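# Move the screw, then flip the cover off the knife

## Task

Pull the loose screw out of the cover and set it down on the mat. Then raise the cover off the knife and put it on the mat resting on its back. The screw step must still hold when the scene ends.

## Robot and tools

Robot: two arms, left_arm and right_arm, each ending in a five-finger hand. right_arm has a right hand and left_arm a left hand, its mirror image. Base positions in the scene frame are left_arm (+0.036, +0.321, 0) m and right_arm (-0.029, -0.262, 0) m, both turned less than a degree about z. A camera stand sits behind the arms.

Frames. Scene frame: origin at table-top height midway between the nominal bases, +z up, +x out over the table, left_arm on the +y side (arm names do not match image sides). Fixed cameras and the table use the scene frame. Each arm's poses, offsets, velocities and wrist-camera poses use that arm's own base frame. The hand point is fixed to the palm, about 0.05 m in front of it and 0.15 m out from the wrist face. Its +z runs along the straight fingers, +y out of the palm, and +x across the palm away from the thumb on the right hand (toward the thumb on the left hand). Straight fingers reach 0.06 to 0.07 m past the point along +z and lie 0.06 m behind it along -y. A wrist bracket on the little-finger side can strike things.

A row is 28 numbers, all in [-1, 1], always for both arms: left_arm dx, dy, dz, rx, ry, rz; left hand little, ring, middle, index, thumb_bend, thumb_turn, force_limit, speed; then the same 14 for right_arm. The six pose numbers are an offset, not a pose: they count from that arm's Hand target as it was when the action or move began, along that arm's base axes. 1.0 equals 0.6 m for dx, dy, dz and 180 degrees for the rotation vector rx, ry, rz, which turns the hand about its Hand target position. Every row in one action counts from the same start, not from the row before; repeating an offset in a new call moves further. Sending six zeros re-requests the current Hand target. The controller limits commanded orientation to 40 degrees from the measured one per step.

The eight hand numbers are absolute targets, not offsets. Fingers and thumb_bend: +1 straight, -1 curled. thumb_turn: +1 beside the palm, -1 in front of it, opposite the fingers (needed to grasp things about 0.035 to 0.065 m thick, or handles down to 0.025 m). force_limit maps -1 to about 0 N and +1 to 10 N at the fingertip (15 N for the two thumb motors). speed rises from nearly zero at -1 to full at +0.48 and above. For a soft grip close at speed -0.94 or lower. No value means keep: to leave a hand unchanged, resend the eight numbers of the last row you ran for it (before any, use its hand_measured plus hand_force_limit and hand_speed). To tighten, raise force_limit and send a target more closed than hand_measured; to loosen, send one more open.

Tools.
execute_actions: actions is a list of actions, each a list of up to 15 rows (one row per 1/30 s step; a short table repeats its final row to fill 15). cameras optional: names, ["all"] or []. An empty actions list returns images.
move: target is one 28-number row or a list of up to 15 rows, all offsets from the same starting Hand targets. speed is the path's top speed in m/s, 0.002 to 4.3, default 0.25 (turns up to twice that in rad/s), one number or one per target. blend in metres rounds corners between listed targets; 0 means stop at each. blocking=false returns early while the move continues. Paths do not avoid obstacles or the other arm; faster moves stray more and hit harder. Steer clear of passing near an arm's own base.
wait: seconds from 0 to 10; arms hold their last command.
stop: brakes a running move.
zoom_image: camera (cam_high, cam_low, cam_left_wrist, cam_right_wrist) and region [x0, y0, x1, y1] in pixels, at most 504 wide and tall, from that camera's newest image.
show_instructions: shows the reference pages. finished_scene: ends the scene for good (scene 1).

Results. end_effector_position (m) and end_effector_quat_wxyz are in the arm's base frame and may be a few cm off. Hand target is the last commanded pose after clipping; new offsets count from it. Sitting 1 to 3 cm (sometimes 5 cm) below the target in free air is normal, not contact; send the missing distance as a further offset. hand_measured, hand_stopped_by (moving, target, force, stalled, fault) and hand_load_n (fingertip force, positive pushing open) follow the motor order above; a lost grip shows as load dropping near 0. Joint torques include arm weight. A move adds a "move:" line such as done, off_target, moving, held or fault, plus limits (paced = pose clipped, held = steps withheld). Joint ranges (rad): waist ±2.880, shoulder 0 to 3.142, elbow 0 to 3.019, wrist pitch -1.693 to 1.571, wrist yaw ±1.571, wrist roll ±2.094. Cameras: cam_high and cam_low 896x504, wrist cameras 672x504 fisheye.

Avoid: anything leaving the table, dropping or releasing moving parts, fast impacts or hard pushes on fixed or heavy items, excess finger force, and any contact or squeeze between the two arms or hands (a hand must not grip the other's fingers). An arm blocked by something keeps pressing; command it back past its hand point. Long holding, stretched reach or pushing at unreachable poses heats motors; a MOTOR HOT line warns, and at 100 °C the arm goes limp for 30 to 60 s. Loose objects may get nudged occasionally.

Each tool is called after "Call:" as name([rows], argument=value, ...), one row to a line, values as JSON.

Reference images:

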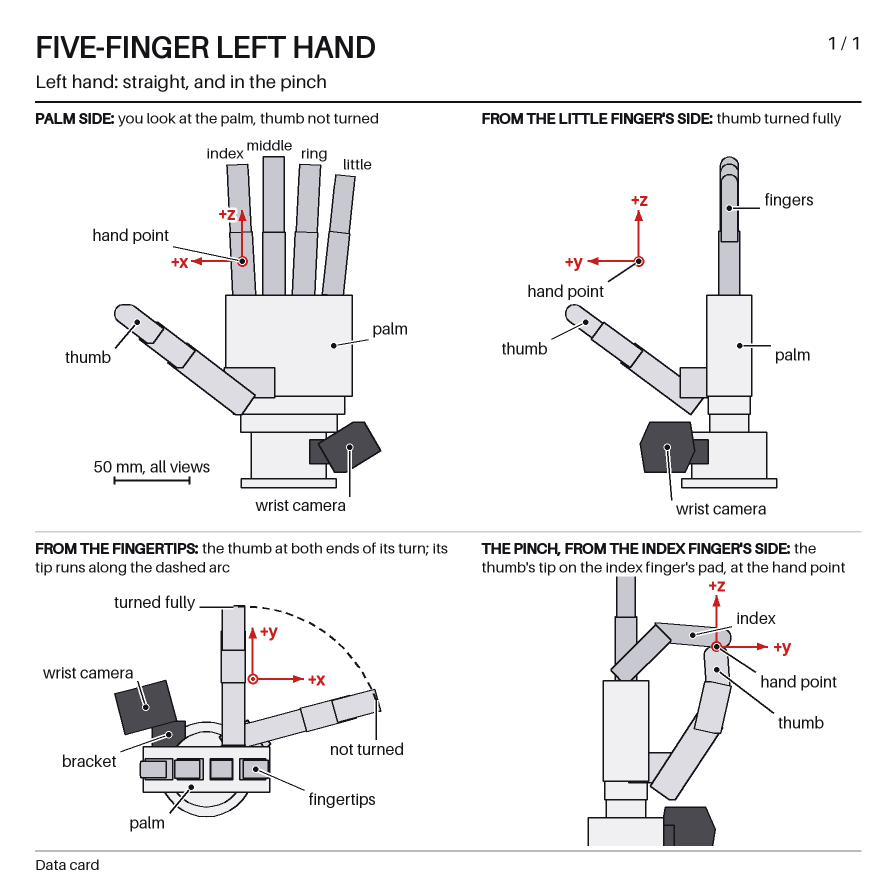

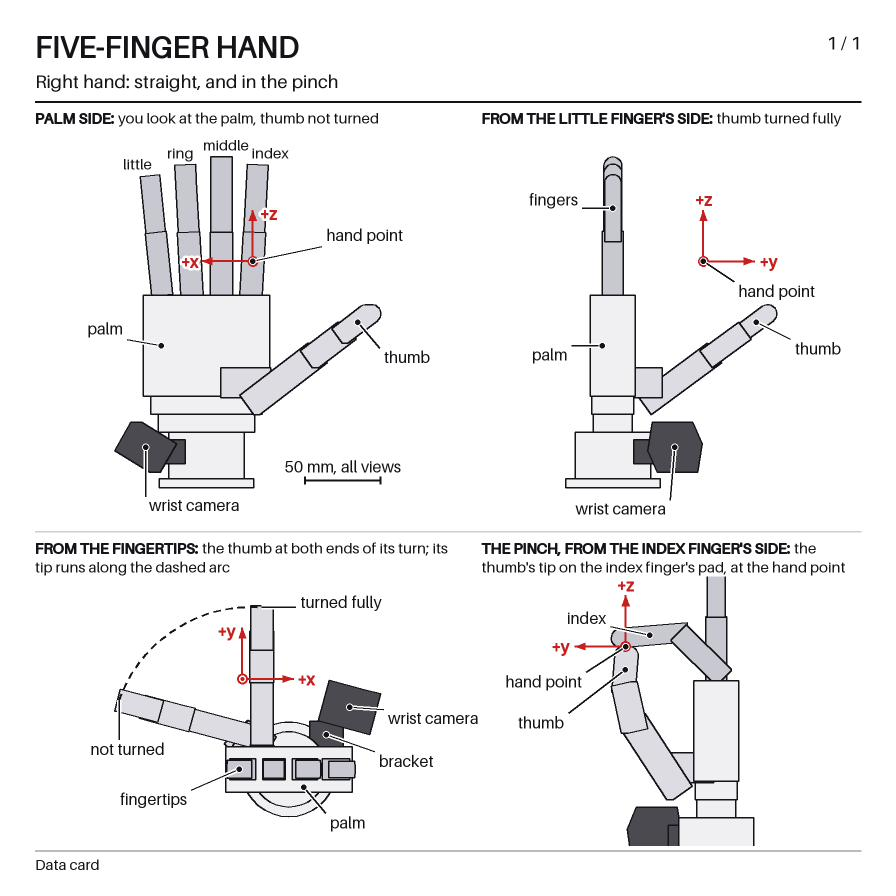

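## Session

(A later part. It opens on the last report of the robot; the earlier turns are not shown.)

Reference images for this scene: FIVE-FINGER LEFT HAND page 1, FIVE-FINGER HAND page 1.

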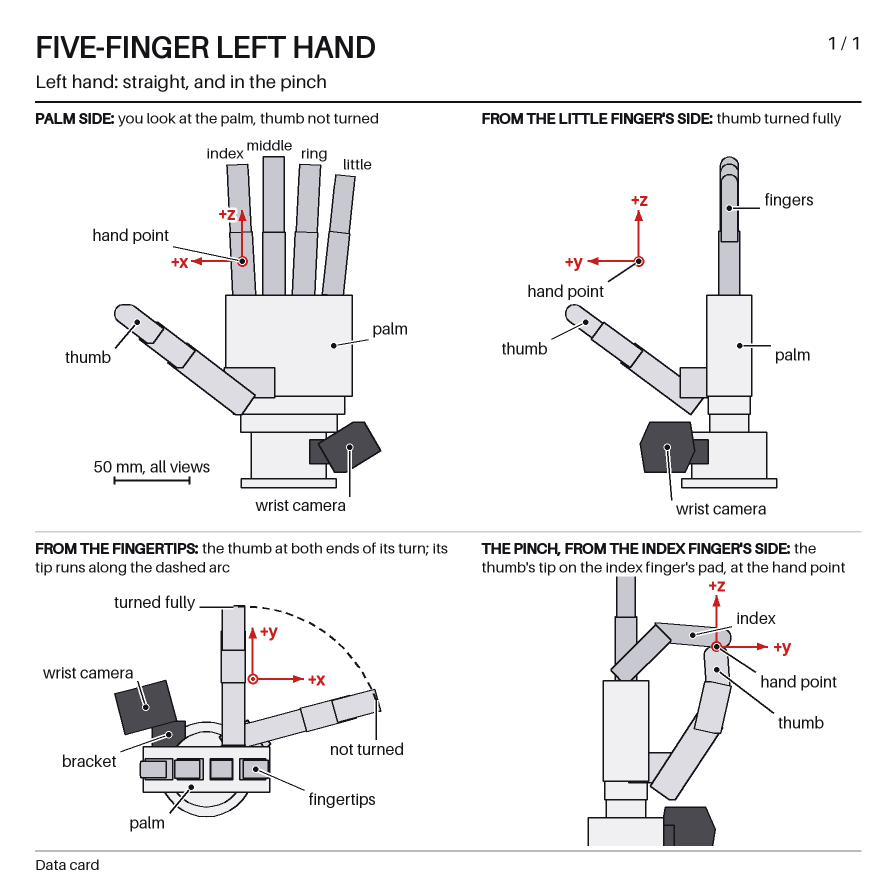

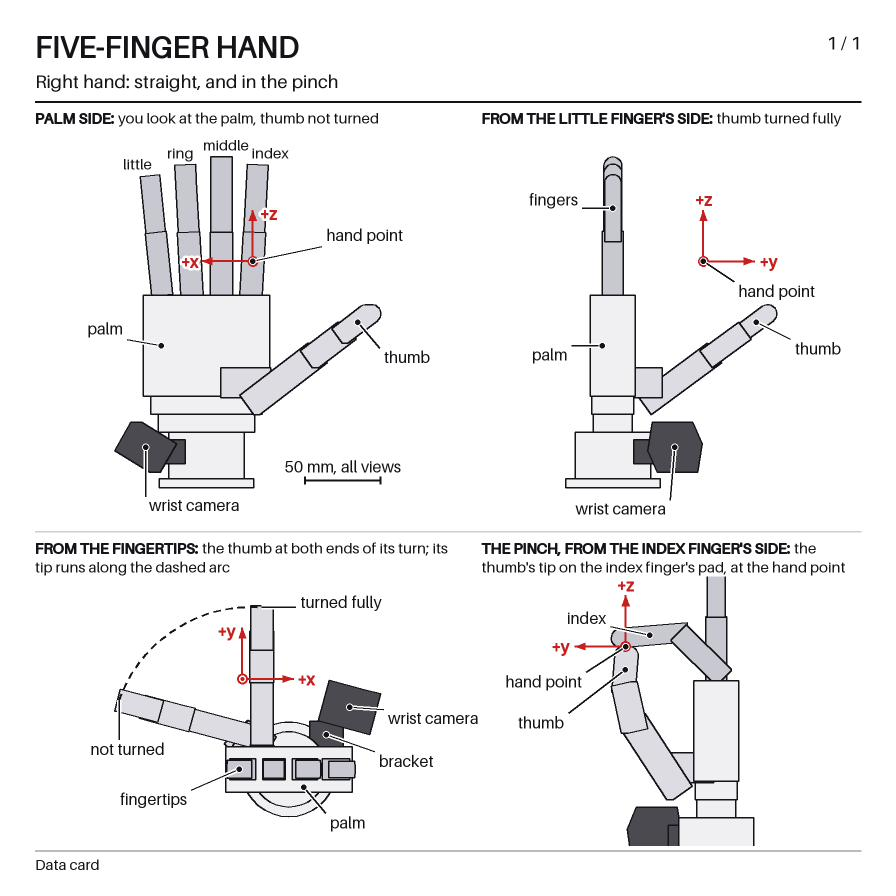

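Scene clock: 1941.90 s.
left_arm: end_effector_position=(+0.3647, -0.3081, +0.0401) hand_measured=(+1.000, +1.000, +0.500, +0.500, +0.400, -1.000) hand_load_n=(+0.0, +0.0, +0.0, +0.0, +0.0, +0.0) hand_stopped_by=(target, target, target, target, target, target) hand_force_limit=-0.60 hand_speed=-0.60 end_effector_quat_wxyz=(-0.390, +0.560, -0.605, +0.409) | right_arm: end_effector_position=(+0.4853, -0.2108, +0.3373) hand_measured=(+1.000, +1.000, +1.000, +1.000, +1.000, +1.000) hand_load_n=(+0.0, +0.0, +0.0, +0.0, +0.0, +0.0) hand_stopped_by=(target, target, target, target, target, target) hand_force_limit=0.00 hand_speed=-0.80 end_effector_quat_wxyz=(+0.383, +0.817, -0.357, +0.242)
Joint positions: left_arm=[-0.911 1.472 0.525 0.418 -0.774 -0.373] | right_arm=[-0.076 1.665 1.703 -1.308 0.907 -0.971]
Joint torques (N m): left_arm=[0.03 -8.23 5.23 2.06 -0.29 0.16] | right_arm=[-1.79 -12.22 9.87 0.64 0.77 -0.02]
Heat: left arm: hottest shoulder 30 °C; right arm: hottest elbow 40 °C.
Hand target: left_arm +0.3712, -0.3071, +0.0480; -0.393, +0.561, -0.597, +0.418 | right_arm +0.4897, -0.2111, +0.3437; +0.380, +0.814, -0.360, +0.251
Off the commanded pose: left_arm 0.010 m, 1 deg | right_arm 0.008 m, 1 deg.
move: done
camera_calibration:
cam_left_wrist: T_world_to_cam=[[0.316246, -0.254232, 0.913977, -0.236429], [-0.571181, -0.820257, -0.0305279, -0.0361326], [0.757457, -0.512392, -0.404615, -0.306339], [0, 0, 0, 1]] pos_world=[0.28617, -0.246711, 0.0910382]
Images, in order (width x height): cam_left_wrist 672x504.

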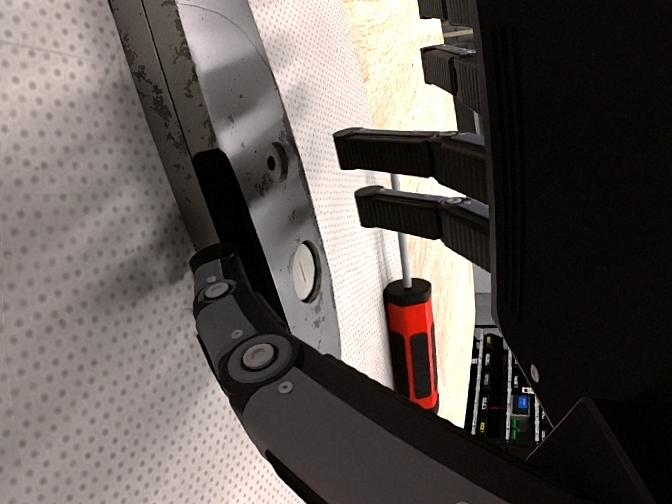

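Call:
move(target=[0.0, 0.0, -0.024, 0, 0, 0, 1, 1, 0.5, 0.5, 0.4, -1, -0.6, -0.6, 0, 0, 0, 0, 0, 0, 1, 1, 1, 1, 1, 1, 0, -0.8], speed=0.04, cameras=["cam_low", "cam_left_wrist"])

Call:
zoom_image(camera="cam_low", region=[460, 210, 540, 290])

Scene clock: 1946.20 s.
left_arm: end_effector_position=(+0.3655, -0.3092, +0.0333) hand_measured=(+1.000, +1.000, +0.500, +0.500, +0.400, -1.000) hand_load_n=(+0.0, +0.0, +0.0, +0.0, +0.0, +0.0) hand_stopped_by=(target, target, target, target, target, target) hand_force_limit=-0.60 hand_speed=-0.60 end_effector_quat_wxyz=(-0.389, +0.561, -0.601, +0.416) | right_arm: end_effector_position=(+0.4853, -0.2108, +0.3373) hand_measured=(+1.000, +1.000, +1.000, +1.000, +1.000, +1.000) hand_load_n=(+0.0, +0.0, +0.0, +0.0, +0.0, +0.0) hand_stopped_by=(target, target, target, target, target, target) hand_force_limit=0.00 hand_speed=-0.80 end_effector_quat_wxyz=(+0.383, +0.817, -0.357, +0.242)
Joint positions: left_arm=[-0.911 1.502 0.514 0.476 -0.774 -0.373] | right_arm=[-0.076 1.665 1.703 -1.308 0.907 -0.971]
Joint torques (N m): left_arm=[0.03 -6.89 5.04 2.04 -0.28 0.19] | right_arm=[-1.73 -12.28 9.91 0.64 0.76 -0.03]
Heat: left arm: hottest shoulder 30 °C; right arm: hottest elbow 40 °C.
Hand target: left_arm +0.3711, -0.3071, +0.0335; -0.393, +0.561, -0.597, +0.418 | right_arm +0.4897, -0.2111, +0.3437; +0.380, +0.814, -0.360, +0.251
Off the commanded pose: left_arm 0.006 m, 1 deg | right_arm 0.008 m, 1 deg.
move: done
camera_calibration:
cam_left_wrist: T_world_to_cam=[[0.306921, -0.242102, 0.920427, -0.223727], [-0.571127, -0.82047, -0.0253644, -0.0371066], [0.761323, -0.517896, -0.390091, -0.313807], [0, 0, 0, 1]] pos_world=[0.286383, -0.247129, 0.0825699]
Images, in order (width x height): cam_low 896x504, cam_left_wrist 672x504.

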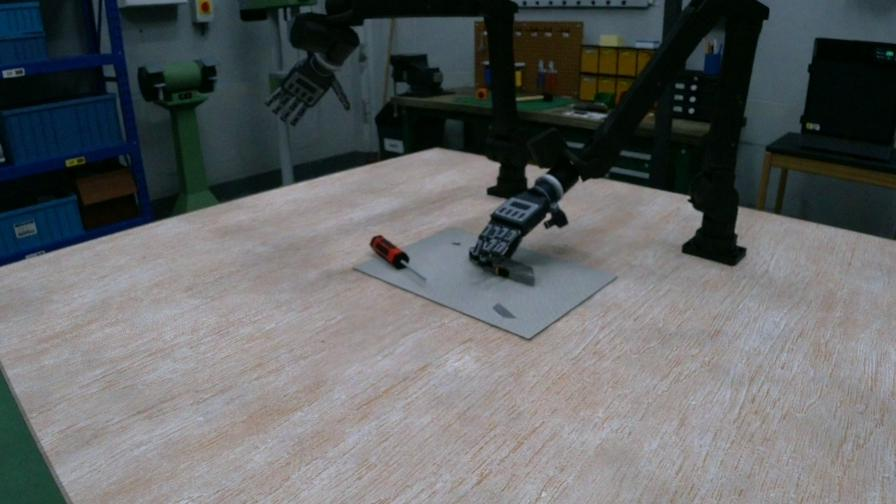

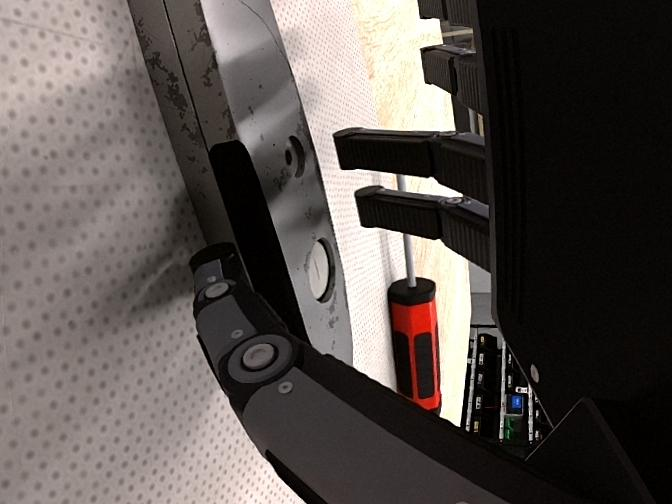

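Scaled by 6.300 from the camera's 896x504 image, which has a finer 1280x720 frame.

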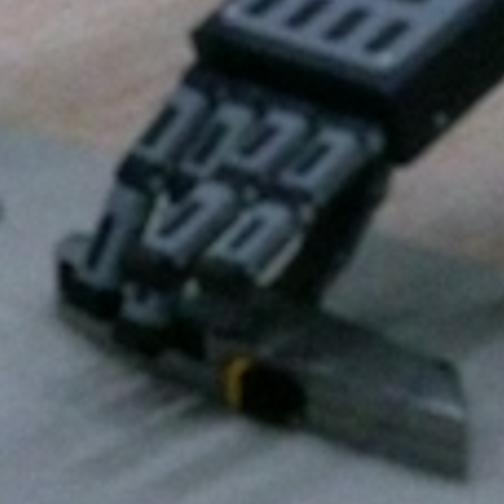

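Call:
move(target=[0.0, 0.0, -0.015, 0, 0, 0, 1, 1, 0.5, 0.5, 0.4, -1, -0.6, -0.6, 0, 0, 0, 0, 0, 0, 1, 1, 1, 1, 1, 1, 0, -0.8], speed=0.04, cameras=["cam_low", "cam_left_wrist"])

Call:
zoom_image(camera="cam_low", region=[460, 210, 540, 290])

Call:
zoom_image(camera="cam_left_wrist", region=[150, 100, 400, 380])

Scene clock: 1954.53 s.
left_arm: end_effector_position=(+0.3662, -0.3101, +0.0265) hand_measured=(+1.000, +1.000, +0.500, +0.500, +0.400, -1.000) hand_load_n=(+0.0, +0.0, +0.0, +0.0, +0.0, -0.5) hand_stopped_by=(target, target, target, target, target, target) hand_force_limit=-0.60 hand_speed=-0.60 end_effector_quat_wxyz=(-0.389, +0.561, -0.599, +0.418) | right_arm: end_effector_position=(+0.4853, -0.2108, +0.3373) hand_measured=(+1.000, +1.000, +1.000, +1.000, +1.000, +1.000) hand_load_n=(+0.0, +0.0, +0.0, +0.0, +0.0, +0.0) hand_stopped_by=(target, target, target, target, target, target) hand_force_limit=0.00 hand_speed=-0.80 end_effector_quat_wxyz=(+0.383, +0.817, -0.357, +0.242)
Joint positions: left_arm=[-0.911 1.529 0.51 0.512 -0.774 -0.373] | right_arm=[-0.076 1.665 1.703 -1.308 0.907 -0.971]
Joint torques (N m): left_arm=[0.09 -6.65 4.72 2.09 -0.28 0.15] | right_arm=[-1.73 -12.22 9.89 0.62 0.76 -0.01]
Heat: left arm: hottest shoulder 30 °C; right arm: hottest elbow 40 °C.
Hand target: left_arm +0.3711, -0.3070, +0.0245; -0.393, +0.561, -0.597, +0.418 | right_arm +0.4897, -0.2111, +0.3437; +0.380, +0.814, -0.360, +0.251
Off the commanded pose: left_arm 0.006 m, 1 deg | right_arm 0.008 m, 1 deg.
move: done
camera_calibration:
cam_left_wrist: T_world_to_cam=[[0.304091, -0.238812, 0.922224, -0.215972], [-0.571172, -0.820476, -0.0241278, -0.0376047], [0.762425, -0.519411, -0.385901, -0.318445], [0, 0, 0, 1]] pos_world=[0.286987, -0.247834, 0.0753789]
Images, in order (width x height): cam_low 896x504, cam_left_wrist 672x504.

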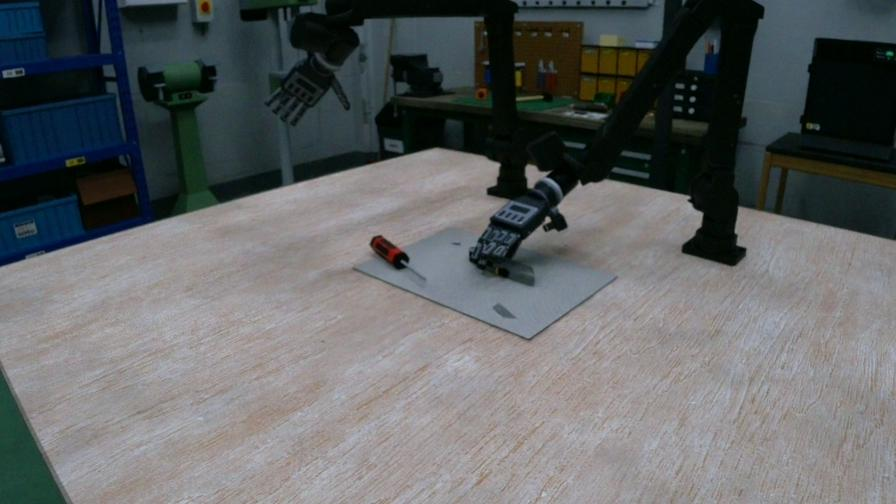

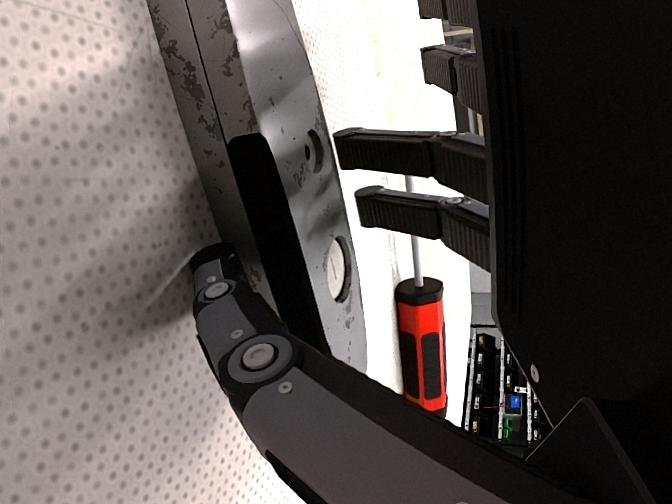

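Scaled by 6.300 from the camera's 896x504 image, which has a finer 1280x720 frame.

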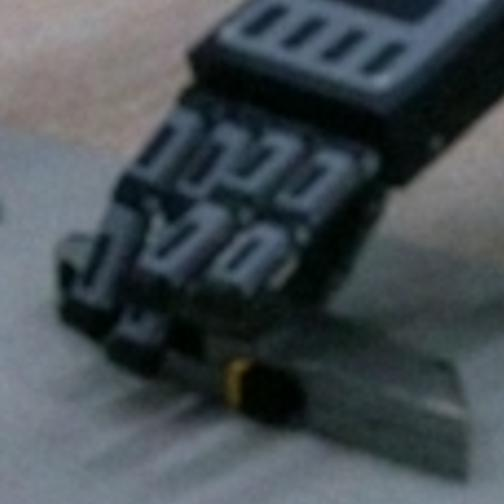

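Scaled by 1.800 from the camera's 672x504 image, which has a finer 960x720 frame.

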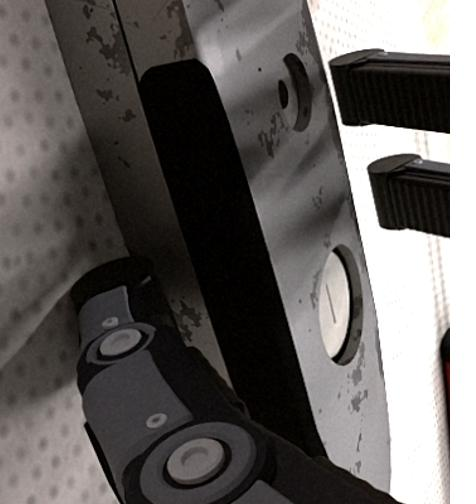

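Call:
move([
  [0, 0, 0, 0, 0, 0, 1, 1, 0.3, 0.3, 0.36, -1, -0.4, -0.6, 0, 0, 0, 0, 0, 0, 1, 1, 1, 1, 1, 1, 0, -0.8],
  [0, 0, 0, 0, 0, 0, 1, 1, 0.0, 0.0, 0.1, -1, -0.4, -0.9, 0, 0, 0, 0, 0, 0, 1, 1, 1, 1, 1, 1, 0, -0.8],
], speed=0.04, cameras=["cam_low", "cam_left_wrist"])

Call:
zoom_image(camera="cam_low", region=[460, 210, 540, 290])

Call:
zoom_image(camera="cam_left_wrist", region=[150, 100, 400, 380])

Scene clock: 1964.87 s.
left_arm: end_effector_position=(+0.3675, -0.3097, +0.0266) hand_measured=(+1.000, +1.000, +0.246, +0.228, +0.328, -1.000) hand_load_n=(+0.0, +0.0, +3.0, +4.0, +5.5, +1.0) hand_stopped_by=(target, target, force, force, force, target) hand_force_limit=-0.40 hand_speed=-0.90 end_effector_quat_wxyz=(-0.390, +0.561, -0.598, +0.419) | right_arm: end_effector_position=(+0.4853, -0.2108, +0.3373) hand_measured=(+1.000, +1.000, +1.000, +1.000, +1.000, +1.000) hand_load_n=(+0.0, +0.0, +0.0, +0.0, +0.0, +0.0) hand_stopped_by=(target, target, target, target, target, target) hand_force_limit=0.00 hand_speed=-0.80 end_effector_quat_wxyz=(+0.383, +0.817, -0.357, +0.242)
Joint positions: left_arm=[-0.908 1.532 0.51 0.518 -0.774 -0.372] | right_arm=[-0.076 1.665 1.703 -1.308 0.907 -0.971]
Joint torques (N m): left_arm=[-0.15 -7 4.72 1.84 -0.29 0.18] | right_arm=[-1.79 -12.34 9.85 0.64 0.78 -0.03]
Heat: left arm: hottest shoulder 30 °C; right arm: hottest elbow 40 °C.
Hand target: left_arm +0.3710, -0.3071, +0.0245; -0.393, +0.561, -0.597, +0.418 | right_arm +0.4897, -0.2111, +0.3437; +0.380, +0.814, -0.360, +0.251
Off the commanded pose: left_arm 0.005 m, 0 deg | right_arm 0.008 m, 1 deg.
move: done
camera_calibration:
cam_left_wrist: T_world_to_cam=[[0.302692, -0.235881, 0.923438, -0.214991], [-0.569307, -0.821795, -0.0233052, -0.0377147], [0.764374, -0.518665, -0.383039, -0.319724], [0, 0, 0, 1]] pos_world=[0.287993, -0.247535, 0.075185]
Images, in order (width x height): cam_low 896x504, cam_left_wrist 672x504.

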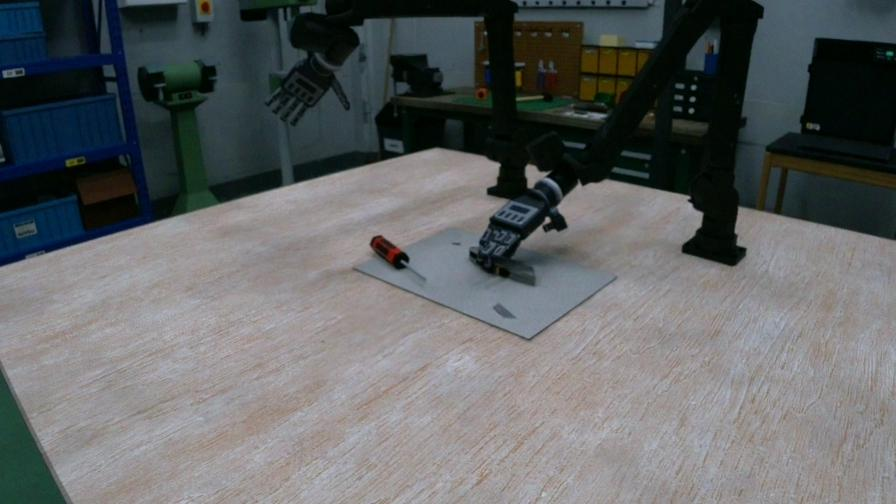

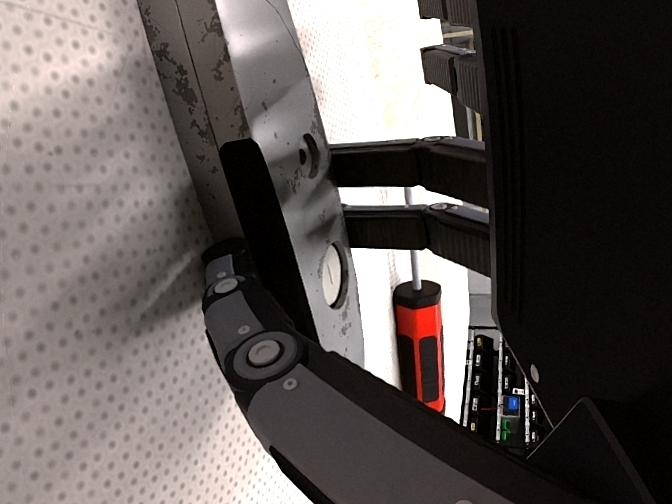

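Scaled by 6.300 from the camera's 896x504 image, which has a finer 1280x720 frame.

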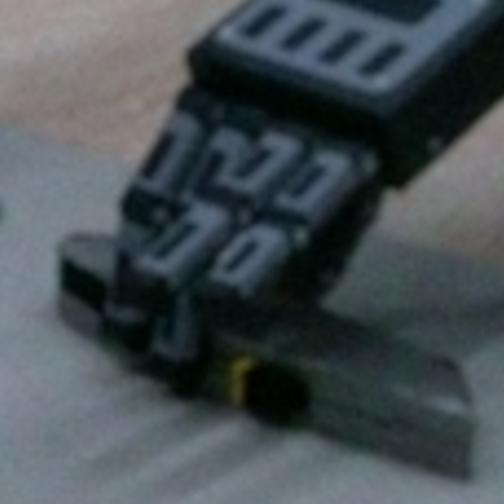

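Scaled by 1.800 from the camera's 672x504 image, which has a finer 960x720 frame.

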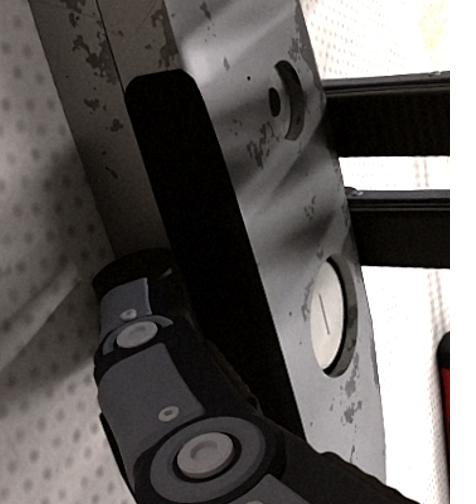

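Call:
move([
  [0, 0, 0.002, 0, 0, 0, 1, 1, 0.42, 0.42, 0.42, -1, -0.4, -0.6, 0, 0, 0, 0, 0, 0, 1, 1, 1, 1, 1, 1, 0, -0.8],
  [0, 0, 0.02, 0, 0, 0, 1, 1, 0.42, 0.42, 0.42, -1, -0.4, -0.6, 0, 0, 0, 0, 0, 0, 1, 1, 1, 1, 1, 1, 0, -0.8],
], speed=0.04, cameras=["cam_left_wrist"])

Scene clock: 1974.87 s.
left_arm: end_effector_position=(+0.3658, -0.3076, +0.0277) hand_measured=(+1.000, +1.000, +0.420, +0.420, +0.420, -1.000) hand_load_n=(+0.0, +0.0, +0.0, +0.0, +0.0, +0.0) hand_stopped_by=(target, target, target, target, target, target) hand_force_limit=-0.40 hand_speed=-0.60 end_effector_quat_wxyz=(-0.390, +0.561, -0.601, +0.415) | right_arm: end_effector_position=(+0.4853, -0.2108, +0.3373) hand_measured=(+1.000, +1.000, +1.000, +1.000, +1.000, +1.000) hand_load_n=(+0.0, +0.0, +0.0, +0.0, +0.0, +0.0) hand_stopped_by=(target, target, target, target, target, target) hand_force_limit=0.00 hand_speed=-0.80 end_effector_quat_wxyz=(+0.383, +0.817, -0.357, +0.242)
Joint positions: left_arm=[-0.908 1.519 0.509 0.497 -0.774 -0.372] | right_arm=[-0.076 1.665 1.703 -1.308 0.907 -0.971]
Joint torques (N m): left_arm=[-0.21 -9.23 5.38 0.92 -0.3 0.19] | right_arm=[-1.67 -12.45 9.87 0.65 0.77 -0.02]
Heat: left arm: hottest shoulder 30 °C; right arm: hottest elbow 40 °C.
Hand target: left_arm +0.3711, -0.3072, +0.0366; -0.393, +0.561, -0.597, +0.418 | right_arm +0.4897, -0.2111, +0.3437; +0.380, +0.814, -0.360, +0.251
Off the commanded pose: left_arm 0.010 m, 1 deg | right_arm 0.008 m, 1 deg.
move: done
camera_calibration:
cam_left_wrist: T_world_to_cam=[[0.308085, -0.243127, 0.919768, -0.219065], [-0.569598, -0.821501, -0.0263589, -0.0366164], [0.761999, -0.515777, -0.391576, -0.315028], [0, 0, 0, 1]] pos_world=[0.286685, -0.245825, 0.0771662]
Images, in order (width x height): cam_left_wrist 672x504.

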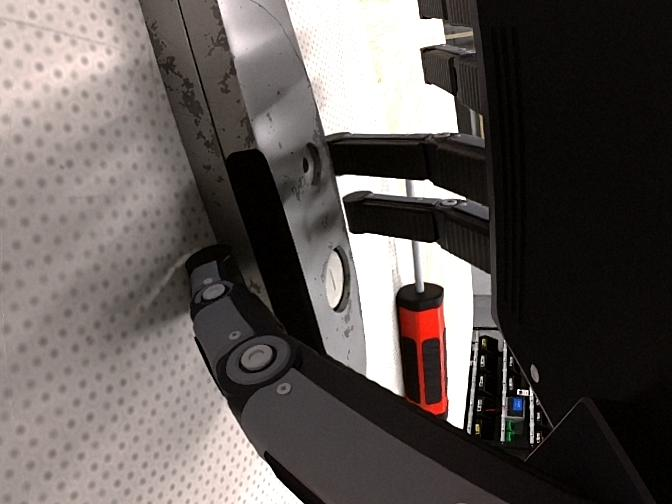

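Call:
move(target=[0.0, 0, 0.007, 0, 0, 0, 1, 1, 0.42, 0.42, 0.42, -1, -0.4, -0.6, 0, 0, 0, 0, 0, 0, 1, 1, 1, 1, 1, 1, 0, -0.8], speed=0.04, cameras=[])

Scene clock: 1978.40 s.
left_arm: end_effector_position=(+0.3650, -0.3066, +0.0308) hand_measured=(+1.000, +1.000, +0.420, +0.420, +0.420, -1.000) hand_load_n=(+0.0, +0.0, +0.0, +0.0, +0.0, +0.0) hand_stopped_by=(target, target, target, target, target, target) hand_force_limit=-0.40 hand_speed=-0.60 end_effector_quat_wxyz=(-0.390, +0.561, -0.602, +0.414) | right_arm: end_effector_position=(+0.4853, -0.2108, +0.3373) hand_measured=(+1.000, +1.000, +1.000, +1.000, +1.000, +1.000) hand_load_n=(+0.0, +0.0, +0.0, +0.0, +0.0, +0.0) hand_stopped_by=(target, target, target, target, target, target) hand_force_limit=0.00 hand_speed=-0.80 end_effector_quat_wxyz=(+0.383, +0.817, -0.357, +0.242)
Joint positions: left_arm=[-0.908 1.505 0.509 0.48 -0.774 -0.372] | right_arm=[-0.076 1.665 1.703 -1.308 0.907 -0.971]
Joint torques (N m): left_arm=[-0.21 -9.05 5.65 0.85 -0.3 0.18] | right_arm=[-1.61 -12.34 9.84 0.62 0.77 -0.02]
Heat: left arm: hottest shoulder 30 °C; right arm: hottest elbow 40 °C.
Hand target: left_arm +0.3711, -0.3072, +0.0408; -0.393, +0.561, -0.597, +0.418 | right_arm +0.4897, -0.2111, +0.3437; +0.380, +0.814, -0.360, +0.251
Off the commanded pose: left_arm 0.012 m, 1 deg | right_arm 0.008 m, 1 deg.
move: off_target (left_arm)
No camera images: "cameras" was empty.

Call:
move([
  [0, 0, 0, 0, 0, 0, 1, 1, 0.3, 0.3, 0.37, -1, -0.3, -0.6, 0, 0, 0, 0, 0, 0, 1, 1, 1, 1, 1, 1, 0, -0.8],
  [0, 0, 0, 0, 0, 0, 1, 1, 0.0, 0.0, 0.1, -1, -0.3, -0.9, 0, 0, 0, 0, 0, 0, 1, 1, 1, 1, 1, 1, 0, -0.8],
], speed=0.04, cameras=["cam_low", "cam_left_wrist"])

Call:
zoom_image(camera="cam_low", region=[460, 210, 540, 290])

Call:
zoom_image(camera="cam_left_wrist", region=[150, 100, 400, 380])

Scene clock: 1984.20 s.
left_arm: end_effector_position=(+0.3656, -0.3061, +0.0315) hand_measured=(+1.000, +1.000, +0.228, +0.210, +0.332, -1.000) hand_load_n=(+0.0, +0.0, +3.0, +6.0, +6.5, +0.0) hand_stopped_by=(target, target, force, force, force, target) hand_force_limit=-0.30 hand_speed=-0.90 end_effector_quat_wxyz=(-0.390, +0.561, -0.601, +0.414) | right_arm: end_effector_position=(+0.4853, -0.2108, +0.3373) hand_measured=(+1.000, +1.000, +1.000, +1.000, +1.000, +1.000) hand_load_n=(+0.0, +0.0, +0.0, +0.0, +0.0, +0.0) hand_stopped_by=(target, target, target, target, target, target) hand_force_limit=0.00 hand_speed=-0.80 end_effector_quat_wxyz=(+0.383, +0.817, -0.357, +0.242)
Joint positions: left_arm=[-0.906 1.503 0.509 0.48 -0.774 -0.371] | right_arm=[-0.076 1.665 1.703 -1.308 0.907 -0.971]
Joint torques (N m): left_arm=[-0.26 -8.88 5.68 0.87 -0.3 0.18] | right_arm=[-1.49 -12.16 9.89 0.66 0.78 -0.02]
Heat: left arm: hottest shoulder 30 °C; right arm: hottest elbow 40 °C.
Hand target: left_arm +0.3711, -0.3071, +0.0407; -0.393, +0.561, -0.597, +0.418 | right_arm +0.4897, -0.2111, +0.3437; +0.380, +0.814, -0.360, +0.251
Off the commanded pose: left_arm 0.011 m, 1 deg | right_arm 0.008 m, 1 deg.
move: off_target (left_arm); target 2's new numbers were sent with left_arm's hand 0.012 m and 1 deg from that target
camera_calibration:
cam_left_wrist: T_world_to_cam=[[0.30904, -0.243911, 0.91924, -0.22273], [-0.568438, -0.822281, -0.0270802, -0.0359927], [0.762478, -0.514162, -0.392765, -0.312158], [0, 0, 0, 1]] pos_world=[0.286387, -0.244422, 0.0811633]
Images, in order (width x height): cam_low 896x504, cam_left_wrist 672x504.

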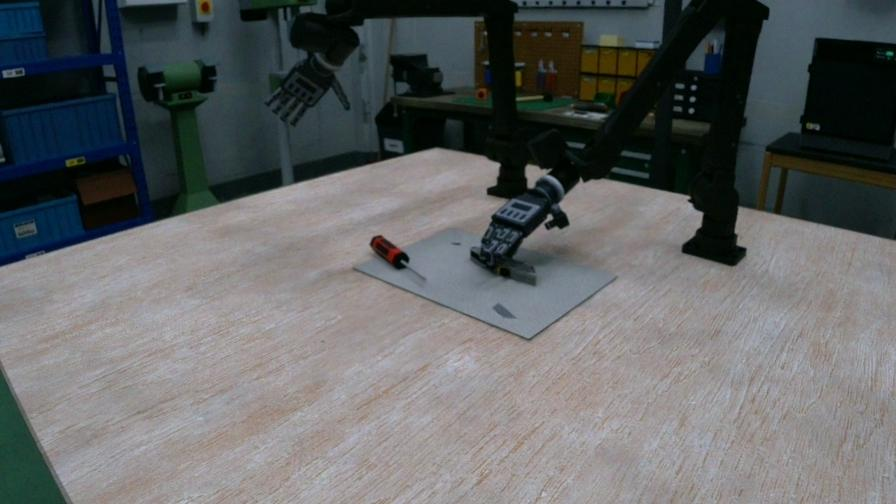

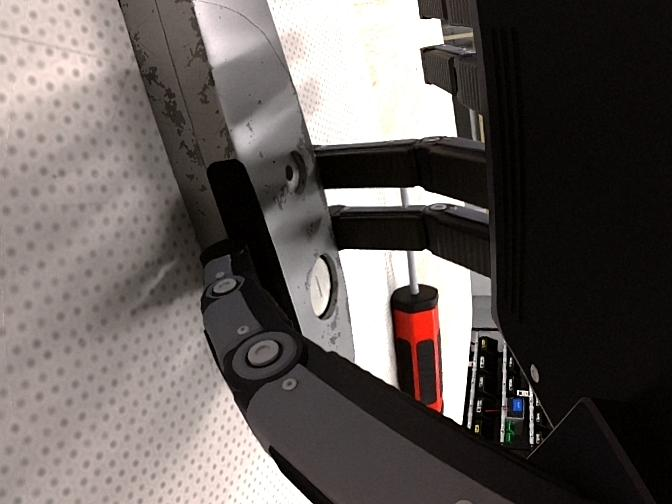

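Scaled by 6.300 from the camera's 896x504 image, which has a finer 1280x720 frame.

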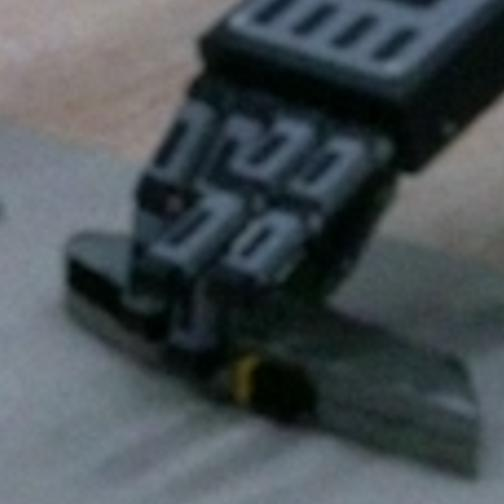

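Scaled by 1.800 from the camera's 672x504 image, which has a finer 960x720 frame.

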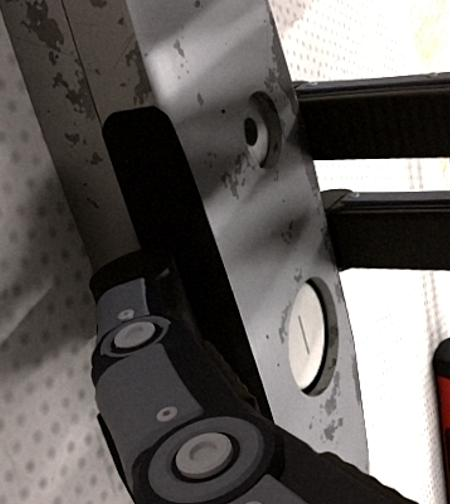

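Call:
move(target=[0, 0, 0.08, 0, 0, 0, 1, 1, -0.05, 0.0, 0.1, -1, -0.1, -0.9, 0, 0, 0, 0, 0, 0, 1, 1, 1, 1, 1, 1, 0, -0.8], speed=0.04, cameras=["cam_high", "cam_low", "cam_left_wrist"])

Call:
zoom_image(camera="cam_low", region=[450, 180, 560, 290])

Scene clock: 1989.27 s.
left_arm: end_effector_position=(+0.3545, -0.2928, +0.0587) hand_measured=(+1.000, +1.000, +0.222, +0.210, +0.334, -1.000) hand_load_n=(+0.0, +0.0, +5.0, +4.0, +8.0, +0.0) hand_stopped_by=(target, target, force, force, force, target) hand_force_limit=-0.10 hand_speed=-0.90 end_effector_quat_wxyz=(+0.391, -0.558, +0.616, -0.395) | right_arm: end_effector_position=(+0.4853, -0.2108, +0.3373) hand_measured=(+1.000, +1.000, +1.000, +1.000, +1.000, +1.000) hand_load_n=(+0.0, +0.0, +0.0, +0.0, +0.0, +0.0) hand_stopped_by=(target, target, target, target, target, target) hand_force_limit=0.00 hand_speed=-0.80 end_effector_quat_wxyz=(+0.383, +0.817, -0.357, +0.242)
Joint positions: left_arm=[-0.906 1.36 0.515 0.284 -0.77 -0.368] | right_arm=[-0.076 1.665 1.703 -1.308 0.907 -0.971]
Joint torques (N m): left_arm=[-0.32 -8.47 8.98 0.92 -0.48 0.15] | right_arm=[-1.61 -12.16 9.85 0.62 0.77 -0.03]
Heat: left arm: hottest shoulder 30 °C; right arm: hottest elbow 40 °C.
Hand target: left_arm +0.3711, -0.3071, +0.0888; +0.393, -0.561, +0.597, -0.418 | right_arm +0.4897, -0.2111, +0.3437; +0.380, +0.814, -0.360, +0.251
Off the commanded pose: left_arm 0.037 m, 3 deg | right_arm 0.008 m, 1 deg.
move: off_target (left_arm)
camera_calibration:
cam_left_wrist: T_world_to_cam=[[0.335583, -0.281006, 0.899122, -0.260167], [-0.572972, -0.8185, -0.0419561, -0.0269834], [0.747721, -0.501092, -0.435683, -0.274555], [0, 0, 0, 1]] pos_world=[0.277137, -0.232771, 0.11317]
Images, in order (width x height): cam_high 896x504, cam_low 896x504, cam_left_wrist 672x504.

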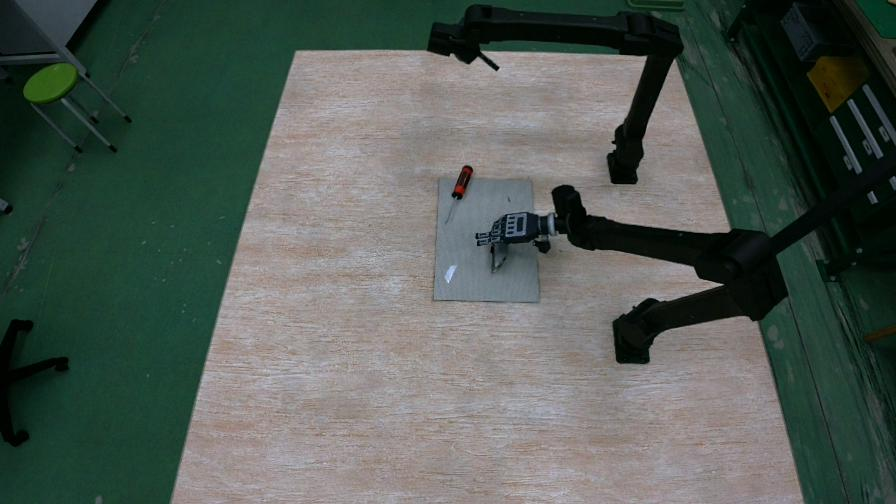

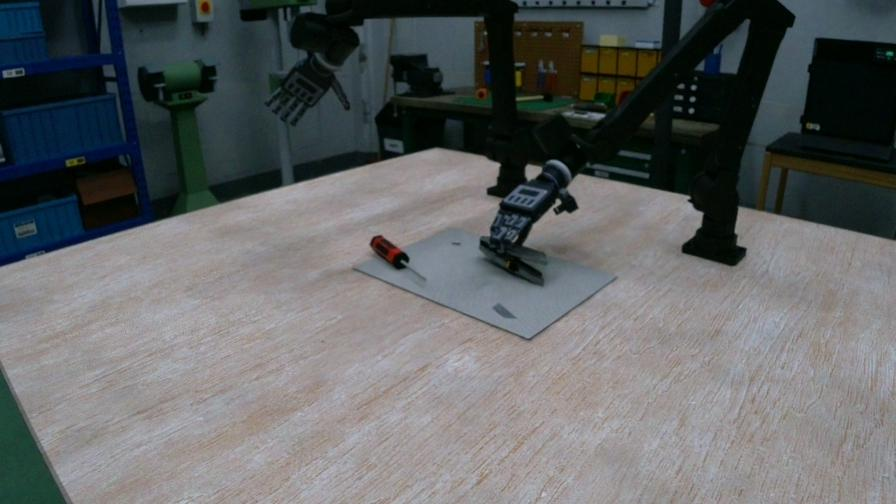

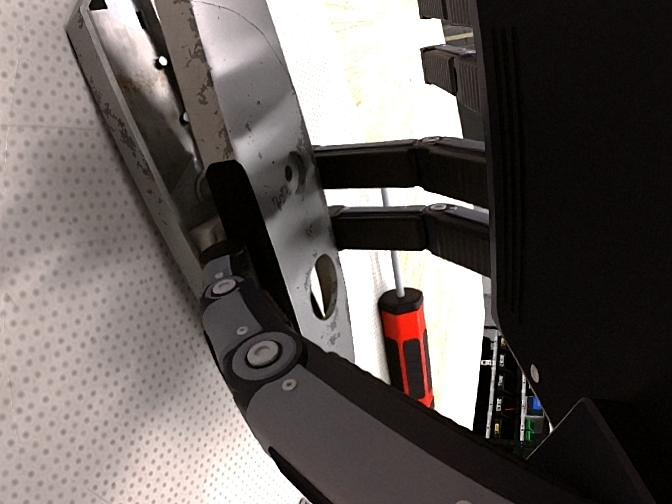

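Scaled by 4.582 from the camera's 896x504 image, which has a finer 1280x720 frame.

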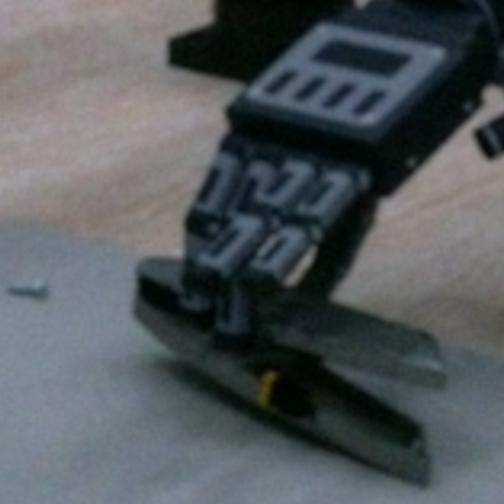

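Call:
zoom_image(camera="cam_left_wrist", region=[50, 0, 250, 300])

Call:
zoom_image(camera="cam_low", region=[475, 230, 550, 290])

Call:
zoom_image(camera="cam_high", region=[470, 200, 560, 290])

Scaled by 1.680 from the camera's 672x504 image, which has a finer 960x720 frame.

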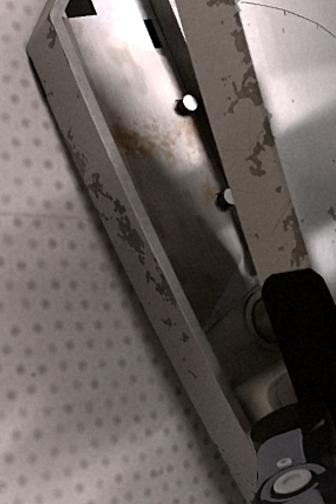

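Scaled by 6.720 from the camera's 896x504 image, which has a finer 1280x720 frame.

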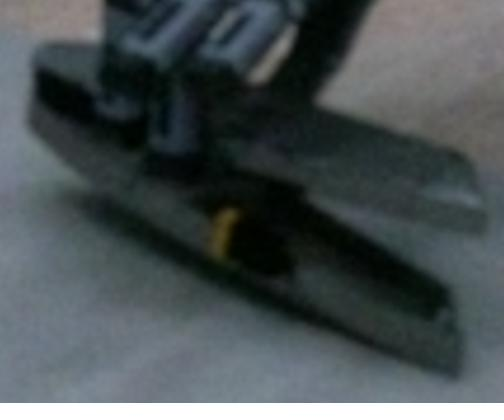

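Scaled by 5.600 from the camera's 896x504 image, which has a finer 1280x720 frame.

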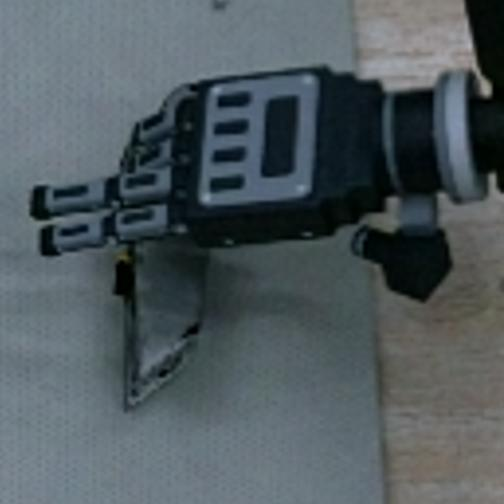

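Call:
move(target=[0, 0, -0.091, 0, 0, 0, 1, 1, -0.05, 0.0, 0.1, -1, -0.1, -0.9, 0, 0, 0, 0, 0, 0, 1, 1, 1, 1, 1, 1, 0, -0.8], speed=0.05, cameras=["cam_low", "cam_left_wrist"])

Call:
zoom_image(camera="cam_low", region=[475, 230, 550, 290])

Scene clock: 2006.77 s.
left_arm: end_effector_position=(+0.3661, -0.3062, +0.0390) hand_measured=(+1.000, +1.000, +0.222, +0.210, +0.334, -1.000) hand_load_n=(+0.0, +0.0, +4.5, +3.5, +7.5, -1.5) hand_stopped_by=(target, target, force, force, force, target) hand_force_limit=-0.10 hand_speed=-0.90 end_effector_quat_wxyz=(-0.392, +0.560, -0.599, +0.418) | right_arm: end_effector_position=(+0.4853, -0.2108, +0.3373) hand_measured=(+1.000, +1.000, +1.000, +1.000, +1.000, +1.000) hand_load_n=(+0.0, +0.0, +0.0, +0.0, +0.0, +0.0) hand_stopped_by=(target, target, target, target, target, target) hand_force_limit=0.00 hand_speed=-0.80 end_effector_quat_wxyz=(+0.383, +0.817, -0.357, +0.242)
Joint positions: left_arm=[-0.906 1.483 0.509 0.472 -0.775 -0.365] | right_arm=[-0.076 1.665 1.703 -1.308 0.907 -0.971]
Joint torques (N m): left_arm=[-0.26 -5.3 5.48 2.11 -0.24 0.11] | right_arm=[-1.67 -12.28 9.88 0.66 0.77 -0.03]
Heat: left arm: hottest shoulder 30 °C; right arm: hottest elbow 40 °C.
Hand target: left_arm +0.3711, -0.3070, +0.0341; -0.393, +0.561, -0.597, +0.418 | right_arm +0.4897, -0.2111, +0.3437; +0.380, +0.814, -0.360, +0.251
Off the commanded pose: left_arm 0.007 m, 0 deg | right_arm 0.008 m, 1 deg.
move: done
camera_calibration:
cam_left_wrist: T_world_to_cam=[[0.300794, -0.241095, 0.922711, -0.226081], [-0.569248, -0.82165, -0.0291202, -0.0349695], [0.765166, -0.516493, -0.38439, -0.311695], [0, 0, 0, 1]] pos_world=[0.286596, -0.244228, 0.087777]
Images, in order (width x height): cam_low 896x504, cam_left_wrist 672x504.

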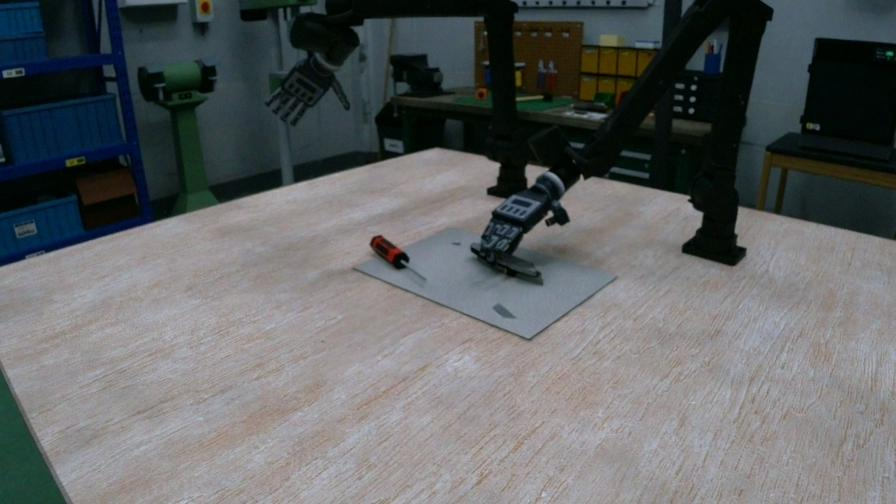

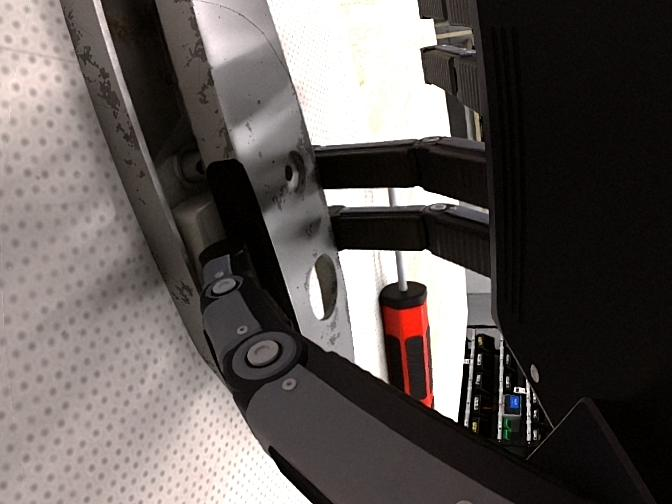

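Scaled by 6.720 from the camera's 896x504 image, which has a finer 1280x720 frame.

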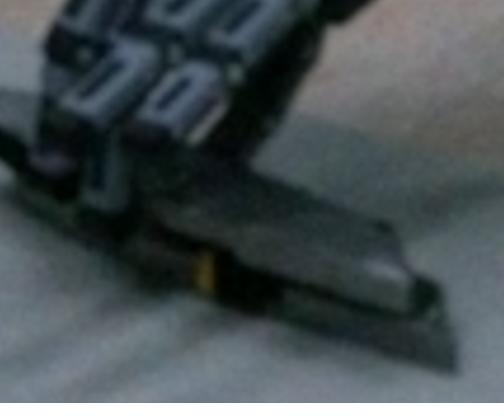

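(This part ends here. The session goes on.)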